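# Clip loose flower head-down onto a dryer peg

## Task

Take the flower lying on the table and clip it by its stem onto one of the dryer's pegs so it hangs with its head pointing down. No stem may end up bent or deformed. When done, the dryer must still hang from its rail and the flower already clipped there must remain clipped.

## Robot and tools

Robot: two Piper arms, left_arm and right_arm, each with a parallel two-finger gripper. Calibrated bases in the scene frame: left_arm at (-0.021, +0.287, 0) m, right_arm at (-0.039, -0.327, 0) m, both turned almost zero about z.

Scene frame: origin at table height, midway between the nominal bases. +x points out over the table, +z up, and left_arm sits on the +y side. Arm names do not match image sides. Each gripper's fingers point along its own +z and close along its own y. end_effector_position is the spot between the finger pads, about 5 mm back from the tips. Reported hand positions and orientations can be off by a few centimetres, more at long reach.

Row layout, shared by execute_actions and move: one flat list of 14 numbers, each in [-1, 1]. The first 7 belong to left_arm: dx, dy, dz, rx, ry, rz, opening. The last 7 belong to right_arm in the same order. Send all 14 even when only one arm moves. dx, dy, dz are offsets along scene-frame axes, and rx, ry, rz form one rotation vector about the gripper's own position. Scale: 1.0 equals 0.6 m or 180 degrees. These six are offsets counted from the arm's Hand target as it stood when the action or move began. They are not poses, so repeating an offset moves the arm further again. Opening is absolute: +1 is fully open (0.070 m), -1 is closed. A full close takes about 1.0 s or more. Six zeros re-command the current Hand target. Every opening number is a command, so to leave a gripper unchanged, resend its present value (shown under Tool commands); a 0 there half-closes it.

execute_actions(actions, cameras): actions is a list of actions. Each action holds up to 15 rows, and each row lasts one 1/30 s step. If fewer than 15 rows are given, the last row repeats to fill the 15 steps. Every row in an action is measured from the action's starting Hand target, not from the row before. An empty list returns only state and images. cameras picks which images come back: omitted, null or ["all"] means all, [] means none.

move(target, speed, blend, opening_speed, blocking, cameras): drives each gripper in a straight line toward its offset. target is one 14-number row, or up to 15 rows. Every row in that list counts from the same starting Hand targets. speed is in m/s, from 0.002 to 0.5, default 0.25; rotation is limited to twice that in rad/s. It can be one value or one per target. blend, in m, rounds corners between listed targets. opening_speed (0.2 or more per second on the -1..1 scale) makes finger changes gradual. blocking=false returns after about 0.5 s while the move keeps running. Moves last at least 0.5 s and stop after 10 s. They do not steer around obstacles or the other arm. The result adds a move: line giving the ending (done, off_target, moving, held, fault) and any limits, such as limits=paced (pose clipped) or limits=held (steps withheld). done means the arm rests within 3 mm and 2 degrees of its target. Neither done nor off_target tells you about contact.

wait(seconds 0-10): lets time pass while holding the last commands. stop(): brakes a running move. zoom_image(camera, region=[x0,y0,x1,y1]): enlarges part of the latest image of cam_high, cam_low, cam_left_wrist or cam_right_wrist, up to 504x504 px. read_manual gives licence text only. finished_scene(scene): ends the scene for good, and the goal must hold without the robot.

Result lines: end_effector_position and end_effector_quat_wxyz are in the scene frame. Hand target is the last commanded pose after clipping, and the next offsets start from it. grip_measured uses the opening scale. The last Joint positions value is the opening in metres. Joint torques include the arm's own weight and are noisy. Actions list sampled step positions. MOTOR HOT appears from 65 °C. The controller limits each step's command to 70 mm and 16 degrees from the measured pose. Grippers often stop short of the target, so resend the missing distance as an offset.

Gripping: once the fingers touch, command an opening about 0.05 below the grip_measured value for full force, or less below it for a lighter hold. Very thin parts under 2 mm get less force. With a flower stem, grip gently and do not bend it.

Cautions: move slowly near contact, because speed and overshoot past contact raise the force. An arm pressing on something keeps pressing until its target is pulled back past the gripper. Contact torque at a joint's limit (20.2 N m for the big joints, 7.04 N m for the wrist joints; wrist motors give only about 4 N m) triggers a 10 s stop. At 80 °C the arm goes limp for 30-60 s, so avoid holding loads, long stretches or unreachable targets. Keep paths away from the arm's own base, and avoid the wrist sitting near the first joint's axis. The clearance check can hold back moves that bring the arms together, but it does not stop fingers. Arm-to-arm hits can fail the scene. Never drop anything, release moving objects, slam or shove hard. Anything that falls or is left off the table fails the task. Loose objects may get nudged briefly at times.

Each tool is called after "Call:" as a command line: name --argument value for each argument, lists and objects as JSON in quotes; but a table of rows of numbers goes row by row, as --pt "numbers of a row", without its own name.

## Session

Call:
execute_actions --actions '[]'

Scene clock: 0.00 s.
left_arm: end_effector_position=(+0.2501, +0.5786, +0.3790) grip_measured=+0.98 end_effector_quat_wxyz=(+0.531, -0.510, +0.666, +0.119) | right_arm: end_effector_position=(+0.1064, -0.0580, +0.1523) grip_measured=+1.00 end_effector_quat_wxyz=(+0.234, +0.066, +0.968, +0.064)
Joint positions: left_arm=[0.82 1.27 -1.358 0.167 0.602 -0.613 0.069] | right_arm=[1.405 1.46 -1.044 -0.513 1.107 1.737 0.07]
Joint torques (N m): no reading
Hand target: left_arm +0.2501, +0.5786, +0.3790; +0.531, -0.510, +0.666, +0.119 | right_arm +0.1064, -0.0580, +0.1523; +0.234, +0.066, +0.968, +0.064
Tool commands: left_gripper/opening=+1.0 right_gripper/opening=+1.0

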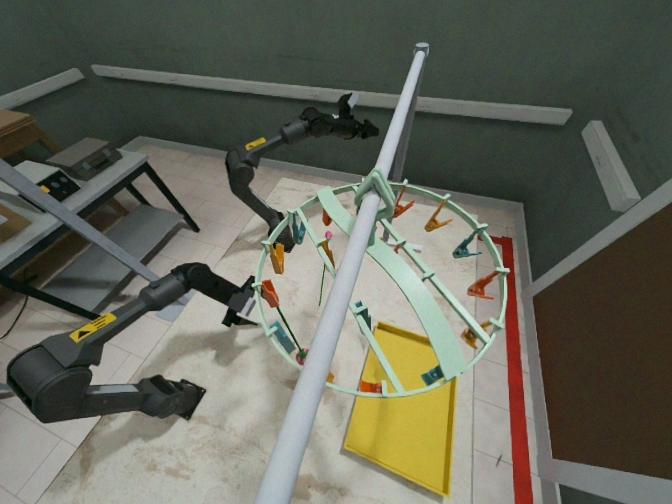

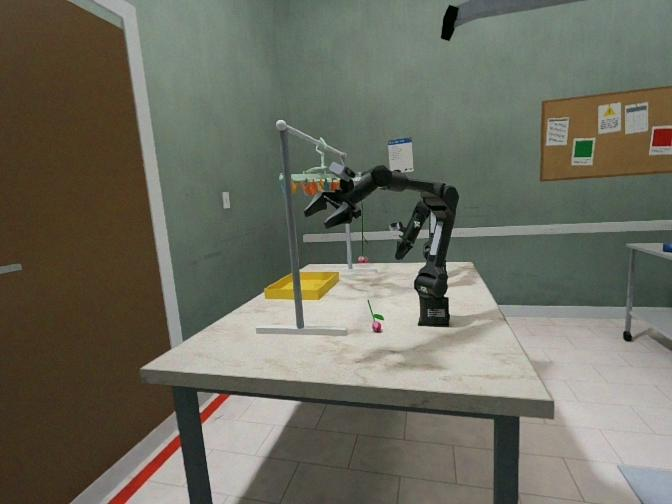

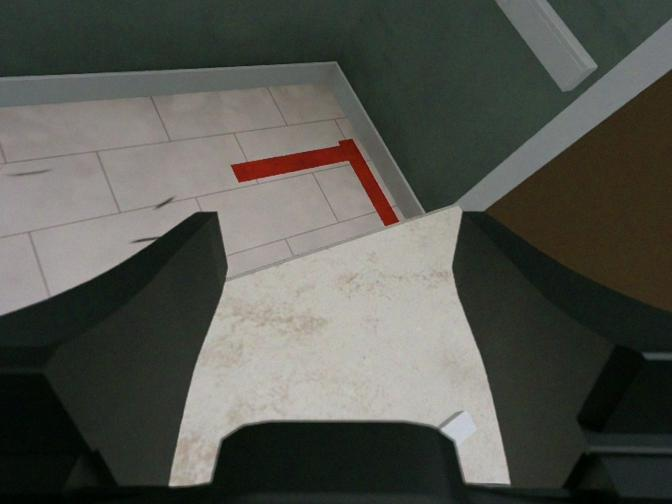

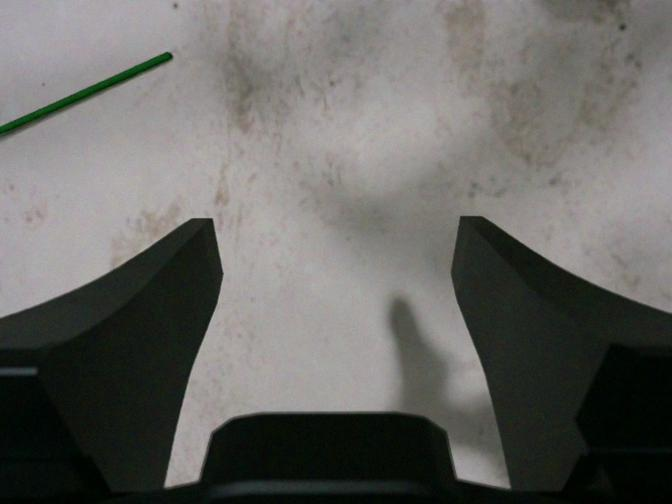

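Call:
zoom_image --camera "cam_high" --region '[225, 170, 525, 410]'

Call:
zoom_image --camera "cam_low" --region '[250, 110, 450, 260]'

Call:
zoom_image --camera "cam_low" --region '[340, 260, 460, 350]'

Call:
zoom_image --camera "cam_high" --region '[250, 200, 350, 380]'

Scaled by 1.680 from the camera's 672x504 image, which has a finer 960x720 frame.

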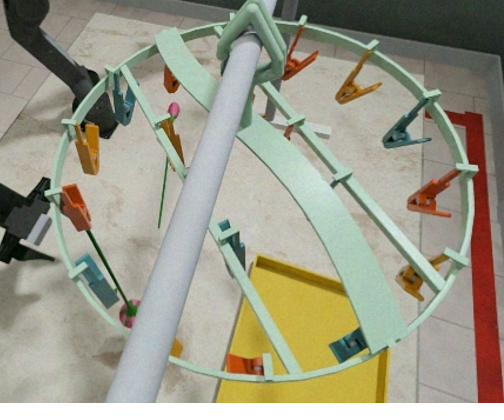

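Scaled by 2.520 from the camera's 672x504 image, which has a finer 960x720 frame.

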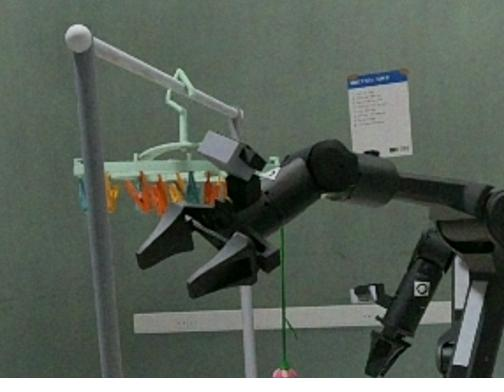

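Scaled by 4.200 from the camera's 672x504 image, which has a finer 960x720 frame.

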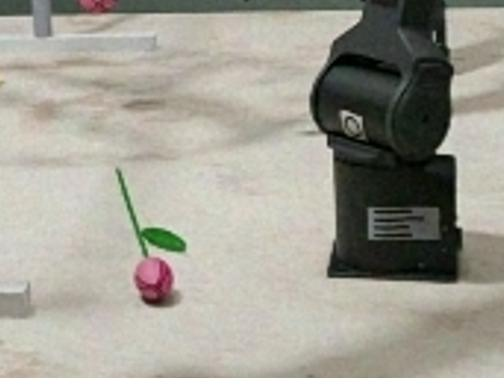

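Scaled by 2.800 from the camera's 672x504 image, which has a finer 960x720 frame.

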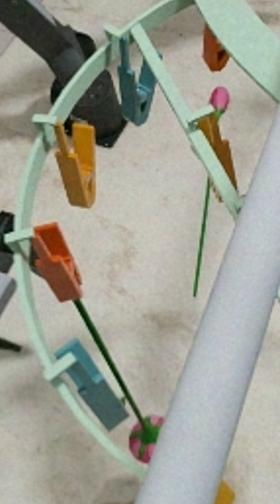

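Call:
move --target '[0,0,0,0,0,0,1,0.073,-0.07,0.346,-0.0636,-0.5417,-0.019,1]'

Scene clock: 5.17 s.
left_arm: end_effector_position=(+0.2501, +0.5786, +0.3790) grip_measured=+0.98 end_effector_quat_wxyz=(+0.531, -0.510, +0.666, +0.119) | right_arm: end_effector_position=(+0.1506, -0.1000, +0.3603) grip_measured=+1.00 end_effector_quat_wxyz=(+0.725, -0.201, +0.650, +0.107)
Joint positions: left_arm=[0.82 1.27 -1.358 0.167 0.602 -0.613 0.069] | right_arm=[1.651 1.012 -0.681 -1.741 1.231 1.704 0.07]
Joint torques (N m): left_arm=[0.12 -3 -3.67 0.01 -1.01 0.13] | right_arm=[0.45 -1.97 -5.74 -0.67 0.13 -0.08]
Hand target: left_arm +0.2501, +0.5786, +0.3790; +0.531, -0.510, +0.666, +0.119 | right_arm +0.1502, -0.1000, +0.3599; +0.803, -0.119, +0.580, +0.064
Off the commanded pose: left_arm 0.000 m, 0 deg | right_arm 0.001 m, 39 deg; orientation clipped.
joint read past its limit (right arm) — joint 4 (forearm roll), lower limit.
joint sent to its limit (right arm) — joint 4 (forearm roll), lower limit; joint 5 (wrist pitch), upper limit. The joint targets are off in orientation, not in position.
move: off_target (right_arm); limits=paced
camera_calibration:
cam_right_wrist: T_world_to_cam=[[0.414644, -0.900835, 0.128711, -0.199387], [-0.39446, -0.305397, -0.86668, 0.343472], [0.820043, 0.308593, -0.481975, 0.20619], [0, 0, 0, 1]] pos_world=[0.0490759, -0.138348, 0.422722]

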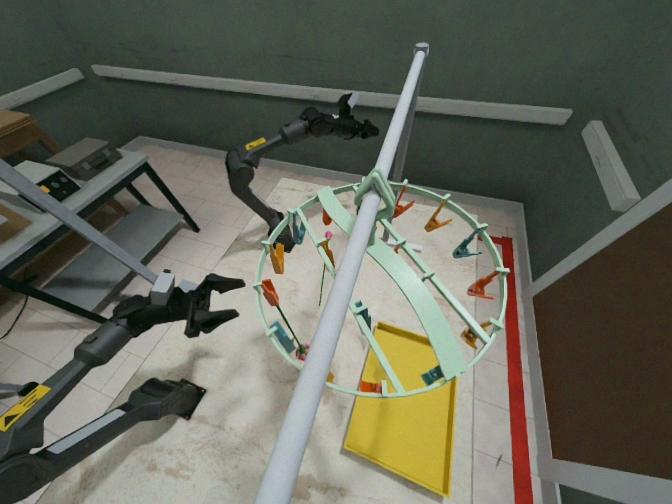

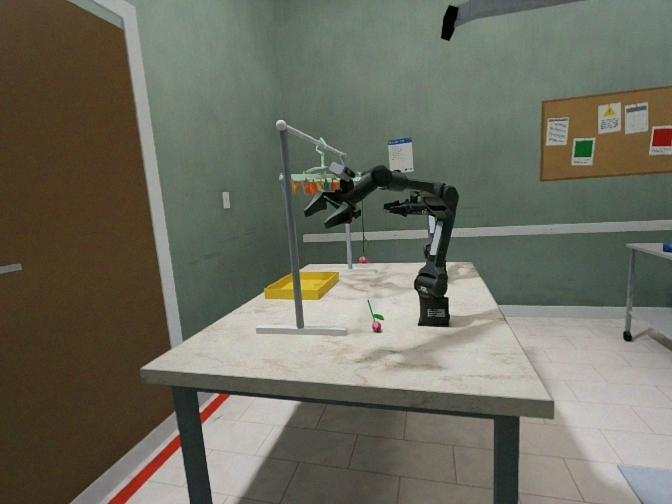

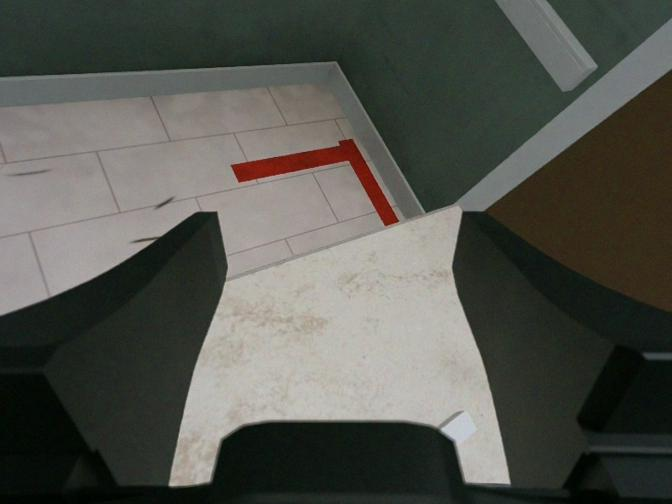

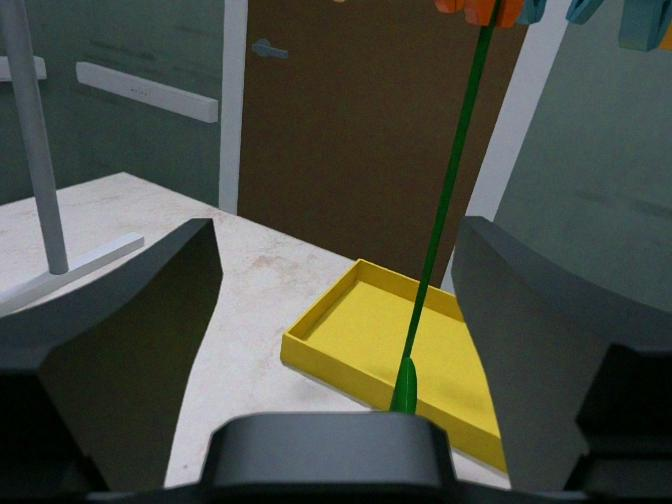

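Call:
move --target '[0,0,0,0,0,0,1,0,-0.105,0.1,0.078,-0.070,0.154,1]'

Call:
zoom_image --camera "cam_right_wrist" --region '[100, 0, 600, 250]'

Scene clock: 7.53 s.
left_arm: end_effector_position=(+0.2501, +0.5786, +0.3790) grip_measured=+0.98 end_effector_quat_wxyz=(+0.531, -0.510, +0.666, +0.119) | right_arm: end_effector_position=(+0.1499, -0.1629, +0.4197) grip_measured=+1.00 end_effector_quat_wxyz=(+0.732, -0.193, +0.601, +0.255)
Joint positions: left_arm=[0.82 1.27 -1.358 0.167 0.602 -0.613 0.069] | right_arm=[1.137 0.615 -0.67 -1.741 0.482 1.68 0.07]
Joint torques (N m): left_arm=[0.12 -3.1 -3.62 0.01 -1.01 0.14] | right_arm=[1.03 0.25 -7.35 -0.57 0.15 0.04]
Hand target: left_arm +0.2501, +0.5786, +0.3790; +0.531, -0.510, +0.666, +0.119 | right_arm +0.1502, -0.1630, +0.4199; +0.803, -0.172, +0.489, +0.294
Off the commanded pose: left_arm 0.000 m, 0 deg | right_arm 0.000 m, 24 deg; orientation clipped.
joint sent to its limit (right arm) — joint 4 (forearm roll), lower limit. The joint targets are off in orientation, not in position.
move: off_target (right_arm); limits=paced
camera_calibration:
cam_right_wrist: T_world_to_cam=[[0.605068, -0.794678, -0.0487882, -0.200203], [-0.321402, -0.187733, -0.928147, 0.409537], [0.728419, 0.577273, -0.369002, 0.264926], [0, 0, 0, 1]] pos_world=[0.0597853, -0.235147, 0.468102]

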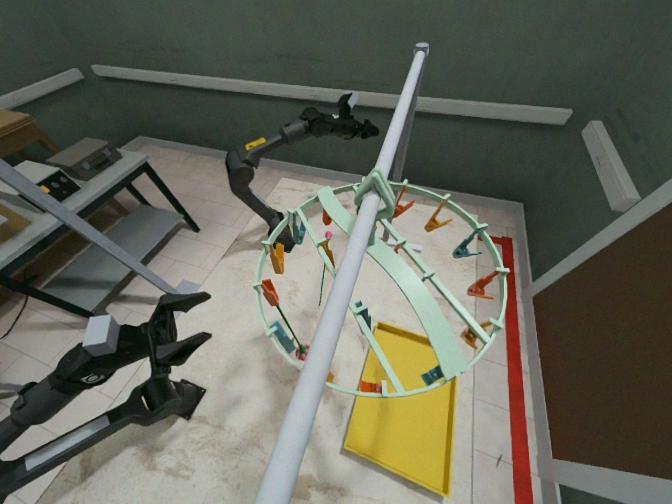

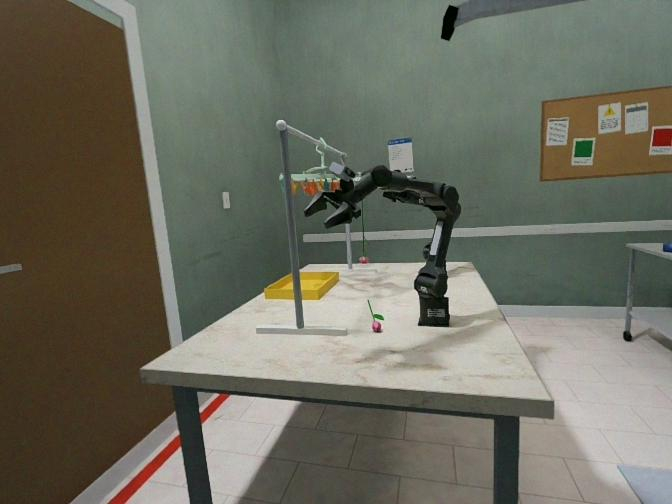

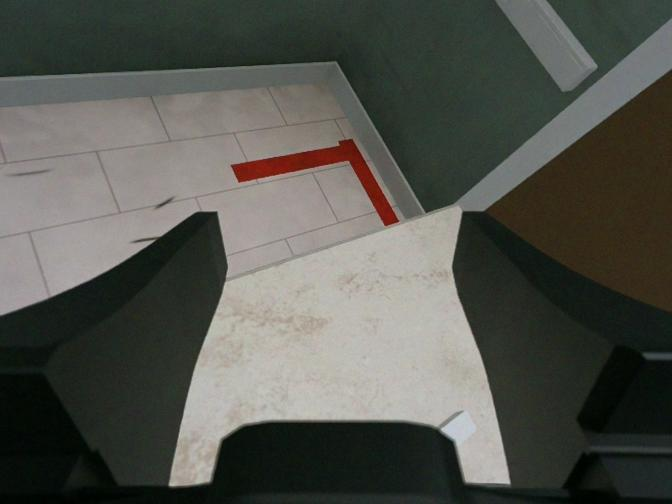

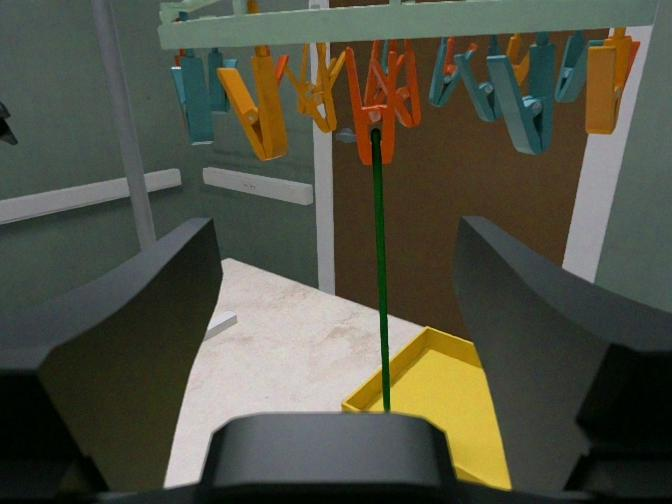

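Scaled by 1.008 from the camera's 672x504 image, which has a finer 960x720 frame.

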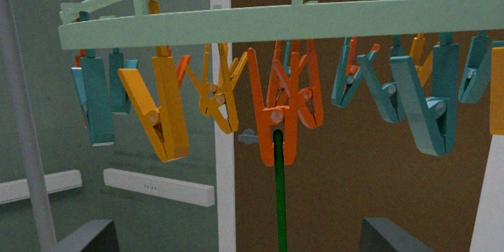

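Call:
zoom_image --camera "cam_right_wrist" --region '[150, 0, 450, 180]'

Call:
zoom_image --camera "cam_high" --region '[250, 170, 350, 270]'

Call:
zoom_image --camera "cam_high" --region '[250, 270, 350, 390]'

Call:
zoom_image --camera "cam_right_wrist" --region '[420, 0, 672, 180]'

Scaled by 1.680 from the camera's 672x504 image, which has a finer 960x720 frame.

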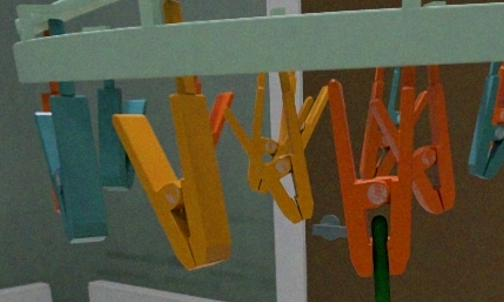

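Scaled by 5.040 from the camera's 672x504 image, which has a finer 960x720 frame.

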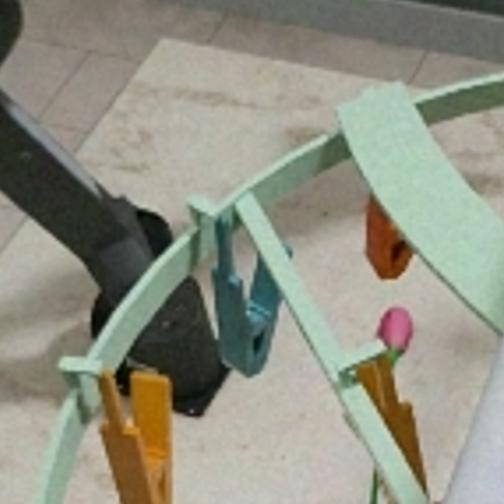

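Scaled by 4.200 from the camera's 672x504 image, which has a finer 960x720 frame.

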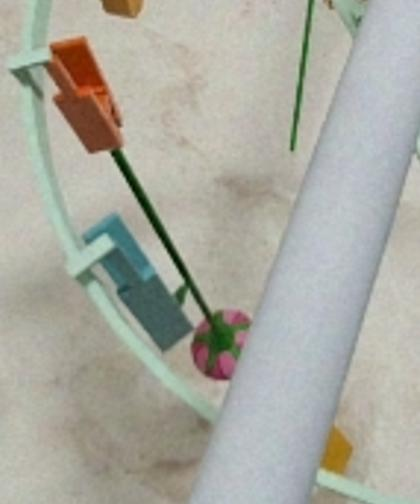

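Scaled by 2.000 from the camera's 672x504 image, which has a finer 960x720 frame.

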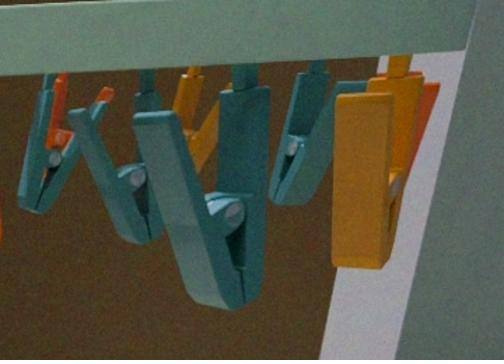

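Call:
move --target '[0,0,0,0,0,0,1,0.025,0.105,0.017,-0.080,0.132,-0.107,1]' --cameras '["cam_high","cam_right_wrist"]'

Scene clock: 10.67 s.
left_arm: end_effector_position=(+0.2501, +0.5786, +0.3790) grip_measured=+0.98 end_effector_quat_wxyz=(+0.531, -0.510, +0.666, +0.119) | right_arm: end_effector_position=(+0.1656, -0.0999, +0.4303) grip_measured=+1.00 end_effector_quat_wxyz=(+0.695, -0.127, +0.696, +0.126)
Joint positions: left_arm=[0.82 1.27 -1.358 0.167 0.602 -0.613 0.069] | right_arm=[1.596 1.077 -1.064 -1.544 1.231 1.491 0.07]
Joint torques (N m): left_arm=[0.17 -3.05 -3.64 0.01 -1.02 0.13] | right_arm=[0.47 -3.55 -5.52 -0.96 0 0.09]
Hand target: left_arm +0.2501, +0.5786, +0.3790; +0.531, -0.510, +0.666, +0.119 | right_arm +0.1652, -0.1000, +0.4301; +0.696, -0.124, +0.697, +0.123
Off the commanded pose: left_arm 0.000 m, 0 deg | right_arm 0.000 m, 1 deg.
joint sent to its limit (right arm) — joint 5 (wrist pitch), upper limit. The joint targets still meet the commanded pose.
move: done
camera_calibration:
cam_right_wrist: T_world_to_cam=[[0.347784, -0.937288, -0.0231624, -0.141776], [-0.523641, -0.173688, -0.834046, 0.430543], [0.777718, 0.302197, -0.551209, 0.263789], [0, 0, 0, 1]] pos_world=[0.0696044, -0.137821, 0.501212]
Images, in order (width x height): cam_high 672x504, cam_right_wrist 672x504.

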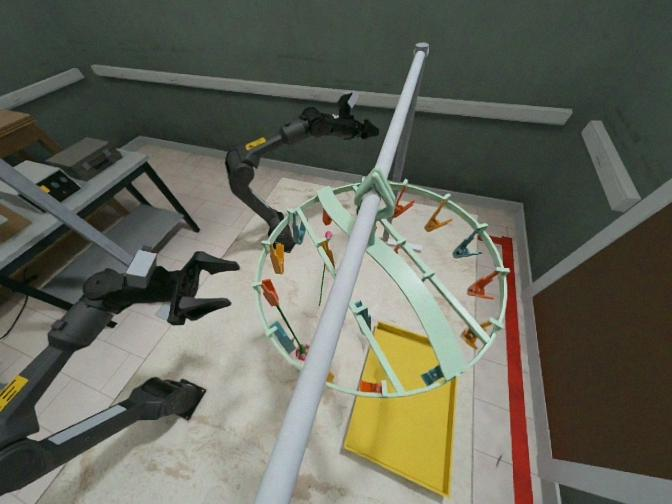

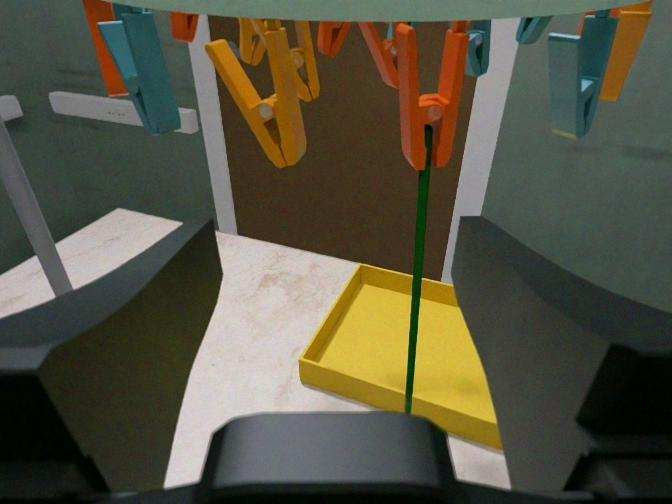

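Call:
move --target '[-0.033,-0.781,-0.348,0.206,0.289,-0.764,1,0,0,0,0,0,0,1]'

Scene clock: 17.53 s.
left_arm: end_effector_position=(+0.2302, +0.1095, +0.1698) grip_measured=+0.98 end_effector_quat_wxyz=(+0.133, +0.627, +0.760, -0.111) | right_arm: end_effector_position=(+0.1656, -0.0999, +0.4300) grip_measured=+1.00 end_effector_quat_wxyz=(+0.695, -0.127, +0.696, +0.126)
Joint positions: left_arm=[-0.358 1.466 -1.173 -0.311 1.182 1.063 0.069] | right_arm=[1.596 1.077 -1.063 -1.544 1.231 1.491 0.07]
Joint torques (N m): left_arm=[0.85 -4.4 -2.87 -0.3 -0.25 0.06] | right_arm=[1.24 -3.52 -6.66 -1.05 0.1 -0.02]
Hand target: left_arm +0.2303, +0.1100, +0.1702; +0.134, +0.626, +0.760, -0.111 | right_arm +0.1652, -0.1000, +0.4301; +0.696, -0.124, +0.697, +0.123
Off the commanded pose: left_arm 0.001 m, 0 deg | right_arm 0.000 m, 1 deg.
joint sent to its limit (right arm) — joint 5 (wrist pitch), upper limit. The joint targets still meet the commanded pose.
move: done
camera_calibration:
cam_left_wrist: T_world_to_cam=[[-0.982581, -0.185204, -0.0153112, 0.250361], [-0.182592, 0.946818, 0.264945, -0.10764], [-0.034572, 0.263126, -0.964142, 0.263484], [0, 0, 0, 1]] pos_world=[0.235455, 0.078954, 0.286388]
cam_right_wrist: T_world_to_cam=[[0.347785, -0.937308, -0.0223389, -0.142105], [-0.523628, -0.174416, -0.833902, 0.430178], [0.777727, 0.301716, -0.55146, 0.263682], [0, 0, 0, 1]] pos_world=[0.0696026, -0.137724, 0.500962]

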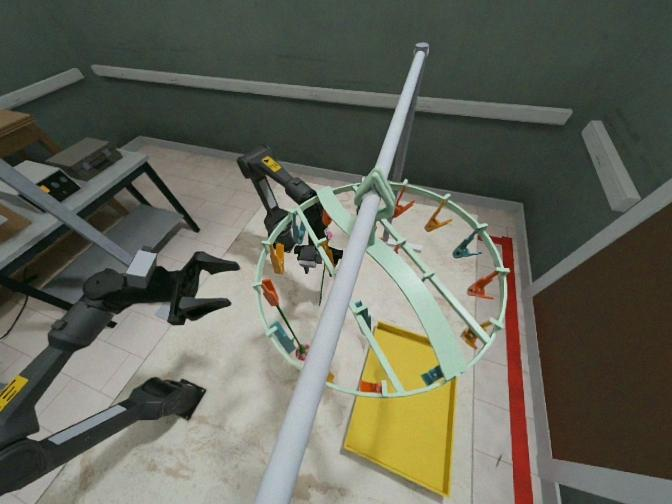

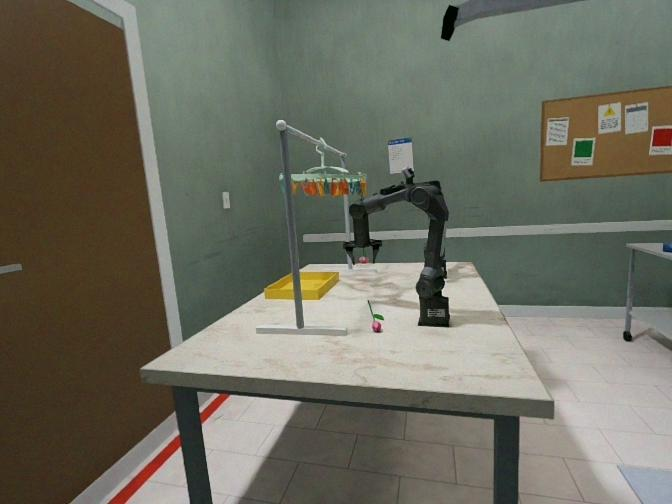

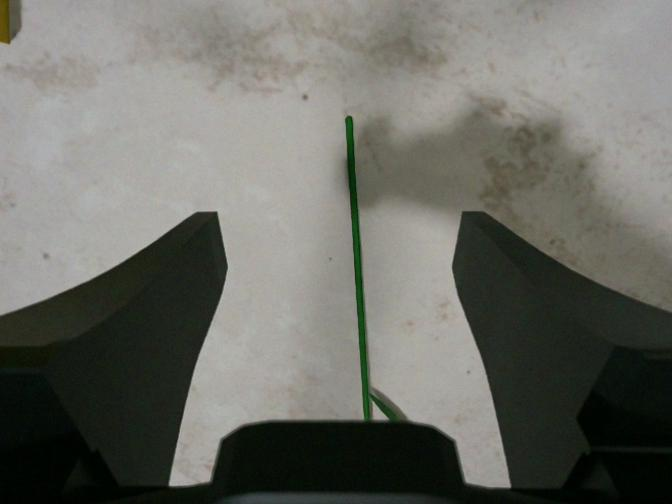

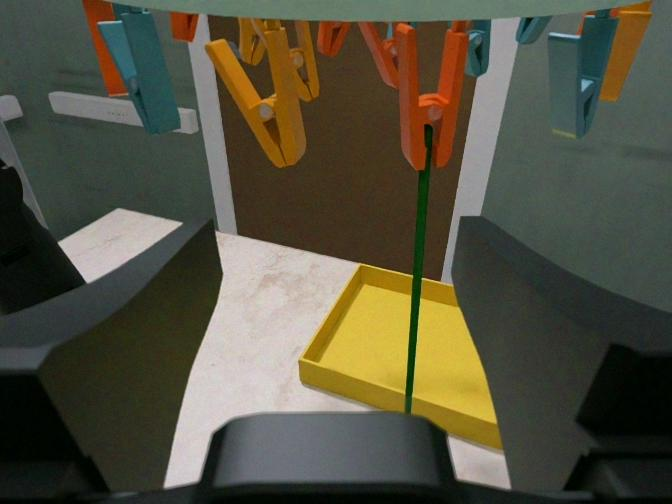

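Call:
move --target '[-0.019,0.004,-0.234,0,0,0.022,0.5,0.018,0.049,0.035,0.0228,-0.0627,0,1]'

Call:
zoom_image --camera "cam_left_wrist" --region '[200, 100, 480, 310]'

Scene clock: 18.90 s.
left_arm: end_effector_position=(+0.2188, +0.1119, +0.0297) grip_measured=+0.50 end_effector_quat_wxyz=(+0.138, +0.600, +0.781, -0.106) | right_arm: end_effector_position=(+0.1759, -0.0703, +0.4514) grip_measured=+1.00 end_effector_quat_wxyz=(+0.747, -0.113, +0.642, +0.131)
Joint positions: left_arm=[-0.38 1.621 -0.731 -0.489 0.597 1.264 0.053] | right_arm=[1.527 1.189 -1.088 -1.741 1.18 1.649 0.07]
Joint torques (N m): left_arm=[0.86 -4.39 -2.39 -0.19 -0.08 0] | right_arm=[0.54 -4.9 -5.85 -0.82 0.17 -0.07]
Hand target: left_arm +0.2189, +0.1124, +0.0298; +0.138, +0.600, +0.781, -0.106 | right_arm +0.1760, -0.0706, +0.4511; +0.765, -0.110, +0.620, +0.135
Off the commanded pose: left_arm 0.001 m, 0 deg | right_arm 0.000 m, 3 deg.
joint read past its limit (right arm) — joint 4 (forearm roll), lower limit.
joint sent to its limit (right arm) — joint 4 (forearm roll), lower limit. The joint targets are off in orientation, not in position.
move: off_target (right_arm)
camera_calibration:
cam_left_wrist: T_world_to_cam=[[-0.967344, -0.252903, -0.0168866, 0.241728], [-0.248285, 0.932067, 0.263829, -0.0588503], [-0.0509836, 0.259406, -0.964422, 0.131389], [0, 0, 0, 1]] pos_world=[0.225921, 0.0819029, 0.146323]
cam_right_wrist: T_world_to_cam=[[0.340515, -0.939952, -0.0232302, -0.11595], [-0.400213, -0.122539, -0.908192, 0.47407], [0.850811, 0.31855, -0.417908, 0.186534], [0, 0, 0, 1]] pos_world=[0.0705064, -0.110316, 0.505807]

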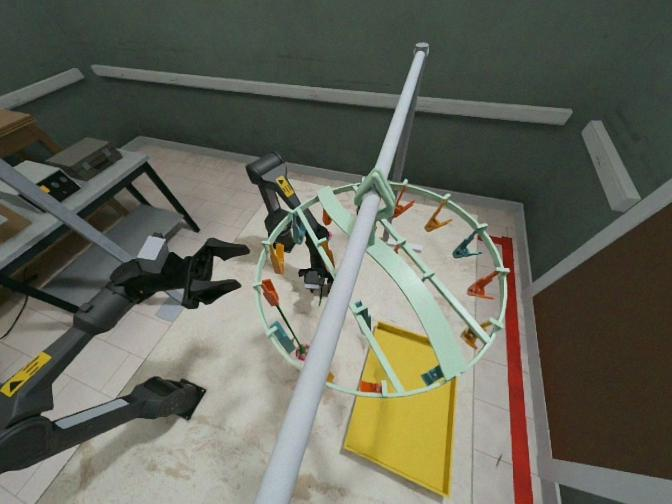

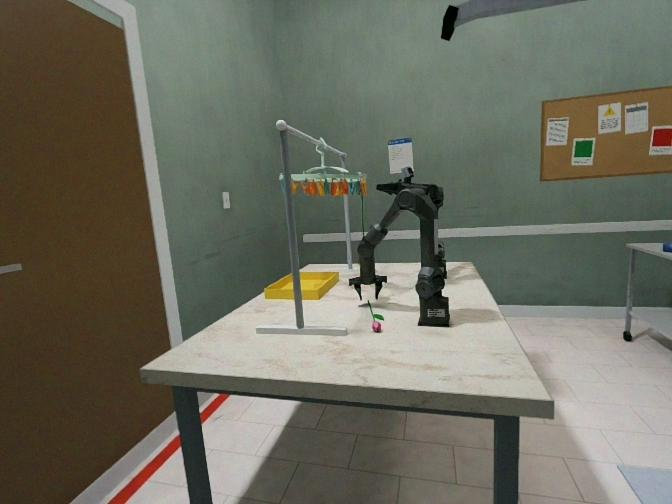

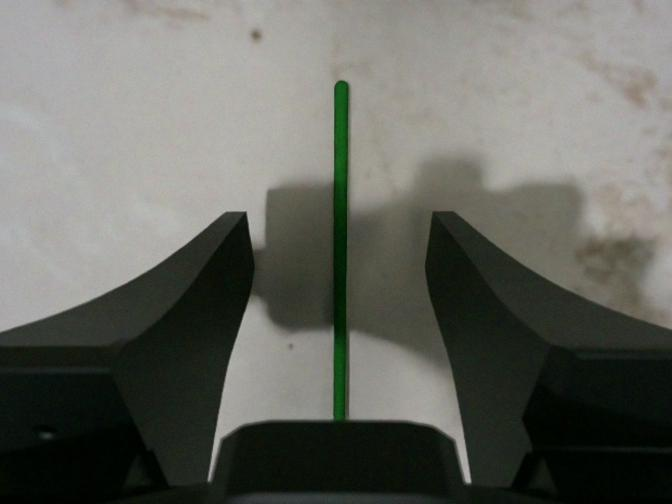

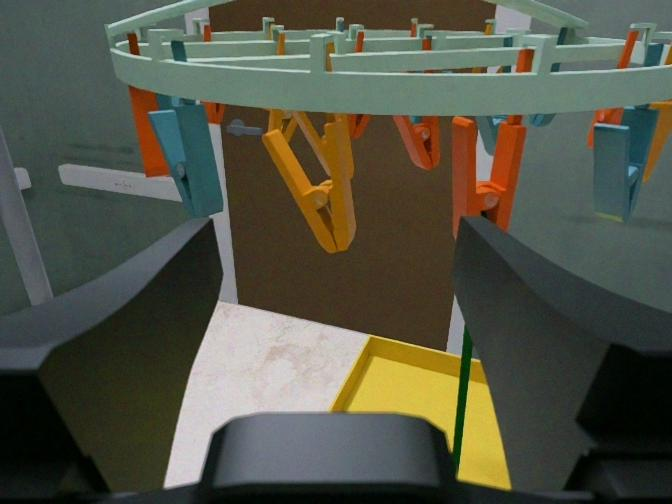

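Scaled by 1.800 from the camera's 672x504 image, which has a finer 960x720 frame.

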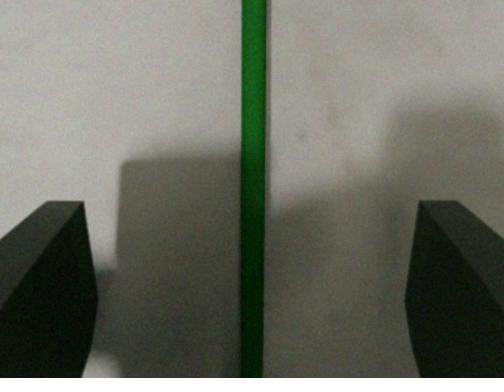

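Call:
move --target '[0,0,-0.033,0,0,0,0.0,0,0,0,0,0,0,1]' --speed 0.06 --cameras '["cam_left_wrist"]'

Call:
move --target '[0,0,0,0,0,0,-0.75,0,0,0,0,0,0,1]' --opening_speed 1 --cameras '["cam_left_wrist"]'

Scene clock: 19.77 s.
left_arm: end_effector_position=(+0.2188, +0.1123, +0.0097) grip_measured=+0.00 end_effector_quat_wxyz=(+0.137, +0.600, +0.781, -0.106) | right_arm: end_effector_position=(+0.1759, -0.0706, +0.4516) grip_measured=+1.00 end_effector_quat_wxyz=(+0.747, -0.113, +0.641, +0.131)
Joint positions: left_arm=[-0.379 1.677 -0.697 -0.561 0.519 1.349 0.035] | right_arm=[1.527 1.189 -1.088 -1.741 1.18 1.649 0.07]
Joint torques (N m): left_arm=[0.83 -4.06 -2.2 -0.24 -0.09 0.01] | right_arm=[1.06 -4.78 -5.99 -0.72 0.17 -0.04]
Hand target: left_arm +0.2189, +0.1124, +0.0100; +0.138, +0.600, +0.781, -0.106 | right_arm +0.1760, -0.0706, +0.4511; +0.765, -0.110, +0.620, +0.135
Off the commanded pose: left_arm 0.000 m, 0 deg | right_arm 0.001 m, 3 deg.
joint read past its limit (right arm) — joint 4 (forearm roll), lower limit.
joint sent to its limit (right arm) — joint 4 (forearm roll), lower limit. The joint targets are off in orientation, not in position.
move: off_target (right_arm)
camera_calibration:
cam_left_wrist: T_world_to_cam=[[-0.967133, -0.253731, -0.0165633, 0.241476], [-0.24896, 0.931675, 0.264578, -0.0537843], [-0.0517001, 0.260006, -0.964222, 0.112126], [0, 0, 0, 1]] pos_world=[0.225946, 0.082226, 0.126344]
Images, in order (width x height): cam_left_wrist 672x504.

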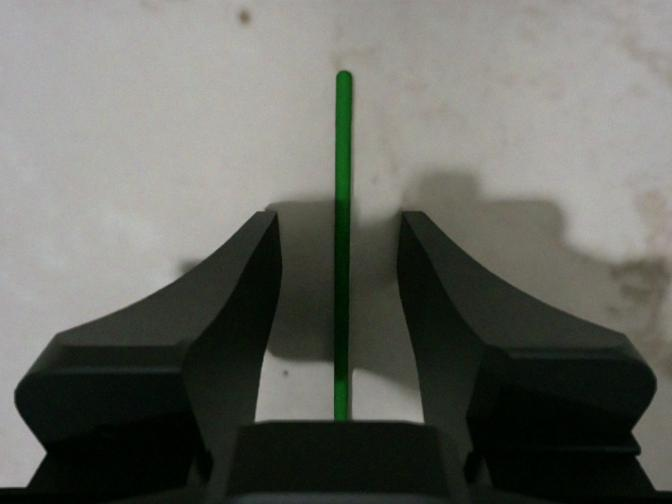

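Scene clock: 20.73 s.
left_arm: end_effector_position=(+0.2188, +0.1123, +0.0097) grip_measured=-0.75 end_effector_quat_wxyz=(+0.137, +0.600, +0.781, -0.106) | right_arm: end_effector_position=(+0.1759, -0.0706, +0.4516) grip_measured=+1.00 end_effector_quat_wxyz=(+0.747, -0.113, +0.641, +0.131)
Joint positions: left_arm=[-0.379 1.677 -0.697 -0.561 0.519 1.349 0.009] | right_arm=[1.527 1.189 -1.088 -1.741 1.18 1.649 0.07]
Joint torques (N m): left_arm=[0.81 -4.68 -2.69 -0.17 -0.06 0.01] | right_arm=[1.3 -4.5 -5.91 -0.69 0.13 0.03]
Hand target: left_arm +0.2189, +0.1124, +0.0100; +0.138, +0.600, +0.781, -0.106 | right_arm +0.1760, -0.0706, +0.4511; +0.765, -0.110, +0.620, +0.135
Off the commanded pose: left_arm 0.000 m, 0 deg | right_arm 0.001 m, 3 deg.
joint sent to its limit (right arm) — joint 4 (forearm roll), lower limit. The joint targets are off in orientation, not in position.
move: off_target (right_arm)
camera_calibration:
cam_left_wrist: T_world_to_cam=[[-0.967133, -0.253731, -0.0165633, 0.241476], [-0.24896, 0.931675, 0.264578, -0.0537843], [-0.0517001, 0.260006, -0.964222, 0.112126], [0, 0, 0, 1]] pos_world=[0.225946, 0.082226, 0.126344]
Images, in order (width x height): cam_left_wrist 672x504.

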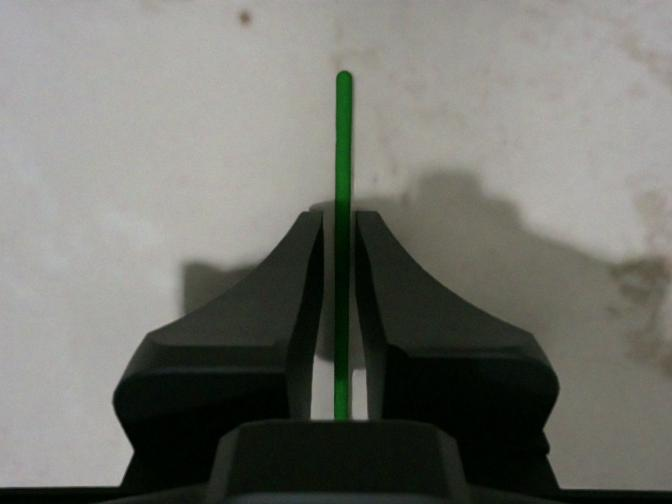

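Call:
move --target '[0,0,0,0,0,0,-0.95,0,0,0,0,0,0,1]' --opening_speed 0.4 --cameras '["cam_left_wrist"]'

Scene clock: 21.50 s.
left_arm: end_effector_position=(+0.2188, +0.1123, +0.0097) grip_measured=-0.92 end_effector_quat_wxyz=(+0.137, +0.600, +0.781, -0.106) | right_arm: end_effector_position=(+0.1759, -0.0706, +0.4516) grip_measured=+1.00 end_effector_quat_wxyz=(+0.747, -0.113, +0.641, +0.131)
Joint positions: left_arm=[-0.379 1.677 -0.697 -0.561 0.519 1.349 0.003] | right_arm=[1.527 1.189 -1.088 -1.741 1.18 1.649 0.07]
Joint torques (N m): left_arm=[0.77 -4.68 -2.66 -0.18 -0.07 0.01] | right_arm=[0.93 -4.41 -5.86 -0.68 0.11 0.07]
Hand target: left_arm +0.2189, +0.1124, +0.0100; +0.138, +0.600, +0.781, -0.106 | right_arm +0.1760, -0.0706, +0.4511; +0.765, -0.110, +0.620, +0.135
Off the commanded pose: left_arm 0.000 m, 0 deg | right_arm 0.001 m, 3 deg.
joint sent to its limit (right arm) — joint 4 (forearm roll), lower limit. The joint targets are off in orientation, not in position.
move: off_target (right_arm)
camera_calibration:
cam_left_wrist: T_world_to_cam=[[-0.967133, -0.253731, -0.0165633, 0.241476], [-0.24896, 0.931675, 0.264578, -0.0537843], [-0.0517001, 0.260006, -0.964222, 0.112126], [0, 0, 0, 1]] pos_world=[0.225946, 0.082226, 0.126344]
Images, in order (width x height): cam_left_wrist 672x504.

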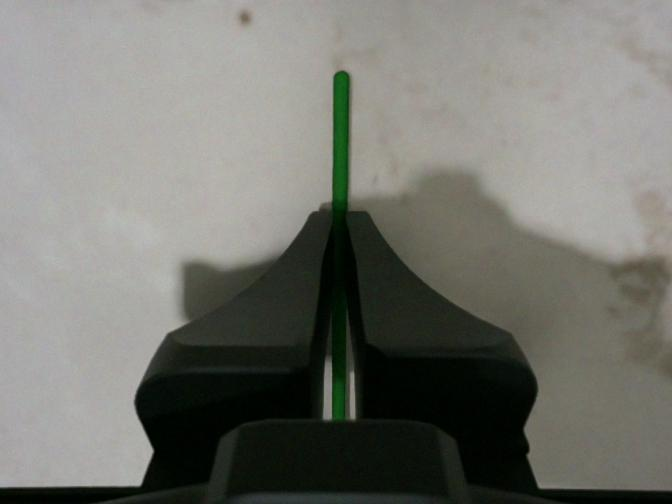

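Call:
move --pt "0 0 0.4 0 0 0 -0.98 0 0 0 0 0 0 1" --pt "-0.031 -0.054 0.6 -0.470 -0.171 0.044 -0.98 0 0 0 0 0 0 1" --blend 0.03 --speed 0.2

Scene clock: 27.30 s.
left_arm: end_effector_position=(+0.2000, +0.0803, +0.3707) grip_measured=-0.92 end_effector_quat_wxyz=(+0.610, +0.385, +0.560, -0.407) | right_arm: end_effector_position=(+0.1759, -0.0706, +0.4516) grip_measured=+1.00 end_effector_quat_wxyz=(+0.747, -0.113, +0.641, +0.131)
Joint positions: left_arm=[0.043 1.037 -0.734 -1.737 1.211 1.844 0.003] | right_arm=[1.527 1.189 -1.088 -1.741 1.18 1.649 0.07]
Joint torques (N m): left_arm=[-0.4 -0.75 -3.23 -0.91 0.18 0.09] | right_arm=[0.72 -3.62 -5.79 -0.8 0.02 0.04]
Hand target: left_arm +0.2003, +0.0800, +0.3700; +0.690, +0.308, +0.484, -0.440 | right_arm +0.1760, -0.0706, +0.4511; +0.765, -0.110, +0.620, +0.135
Off the commanded pose: left_arm 0.001 m, 16 deg | right_arm 0.001 m, 3 deg.
joint read past its limit (left arm) — joint 4 (forearm roll), lower limit; joint 5 (wrist pitch), upper limit.
joint sent to its limit (left arm) — joint 4 (forearm roll), lower limit; joint 5 (wrist pitch), upper limit. The joint targets are off in orientation, not in position.
joint sent to its limit (right arm) — joint 4 (forearm roll), lower limit. The joint targets are off in orientation, not in position.
move: off_target (left_arm, right_arm)
camera_calibration:
cam_left_wrist: T_world_to_cam=[[-0.922122, -0.386304, -0.0214417, 0.224624], [-0.1816, 0.48109, -0.857656, 0.314605], [0.341632, -0.78697, -0.513776, 0.305984], [0, 0, 0, 1]] pos_world=[0.159729, 0.17622, 0.431847]
cam_right_wrist: T_world_to_cam=[[0.340516, -0.939931, -0.0240506, -0.115842], [-0.400173, -0.121732, -0.908319, 0.474351], [0.850829, 0.318921, -0.417587, 0.186617], [0, 0, 0, 1]] pos_world=[0.0704894, -0.110656, 0.506004]

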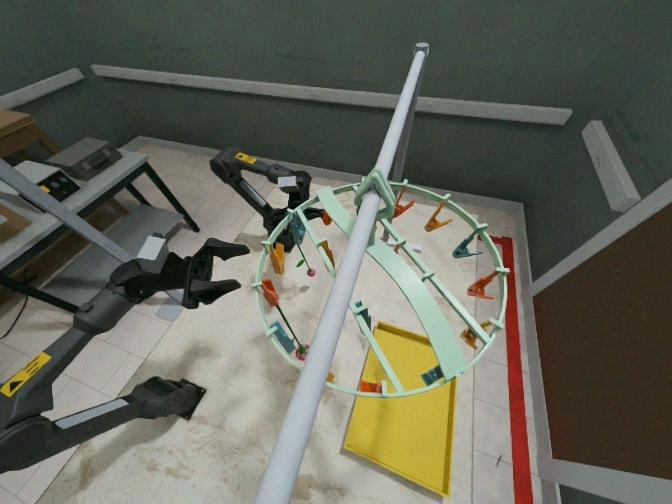

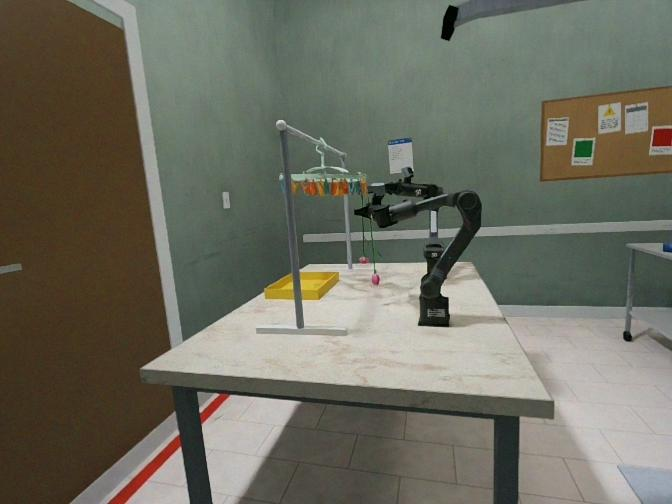

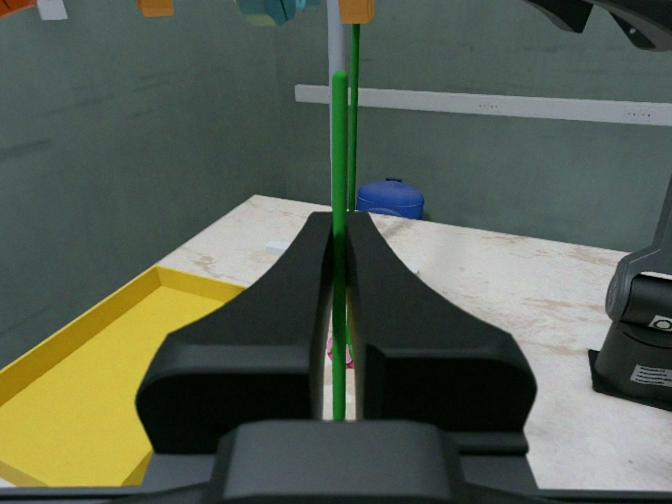

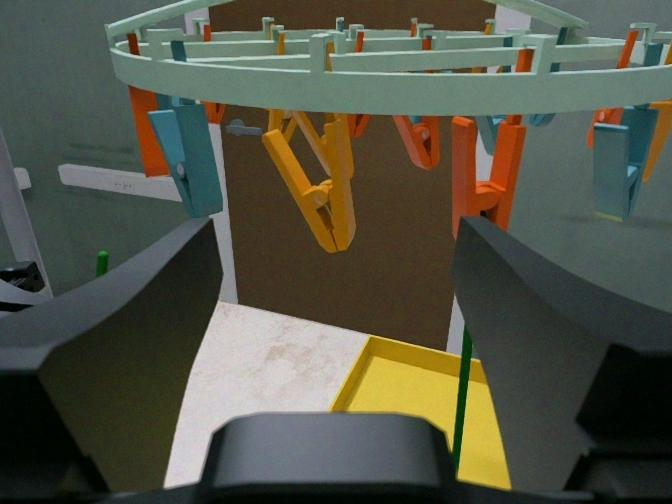

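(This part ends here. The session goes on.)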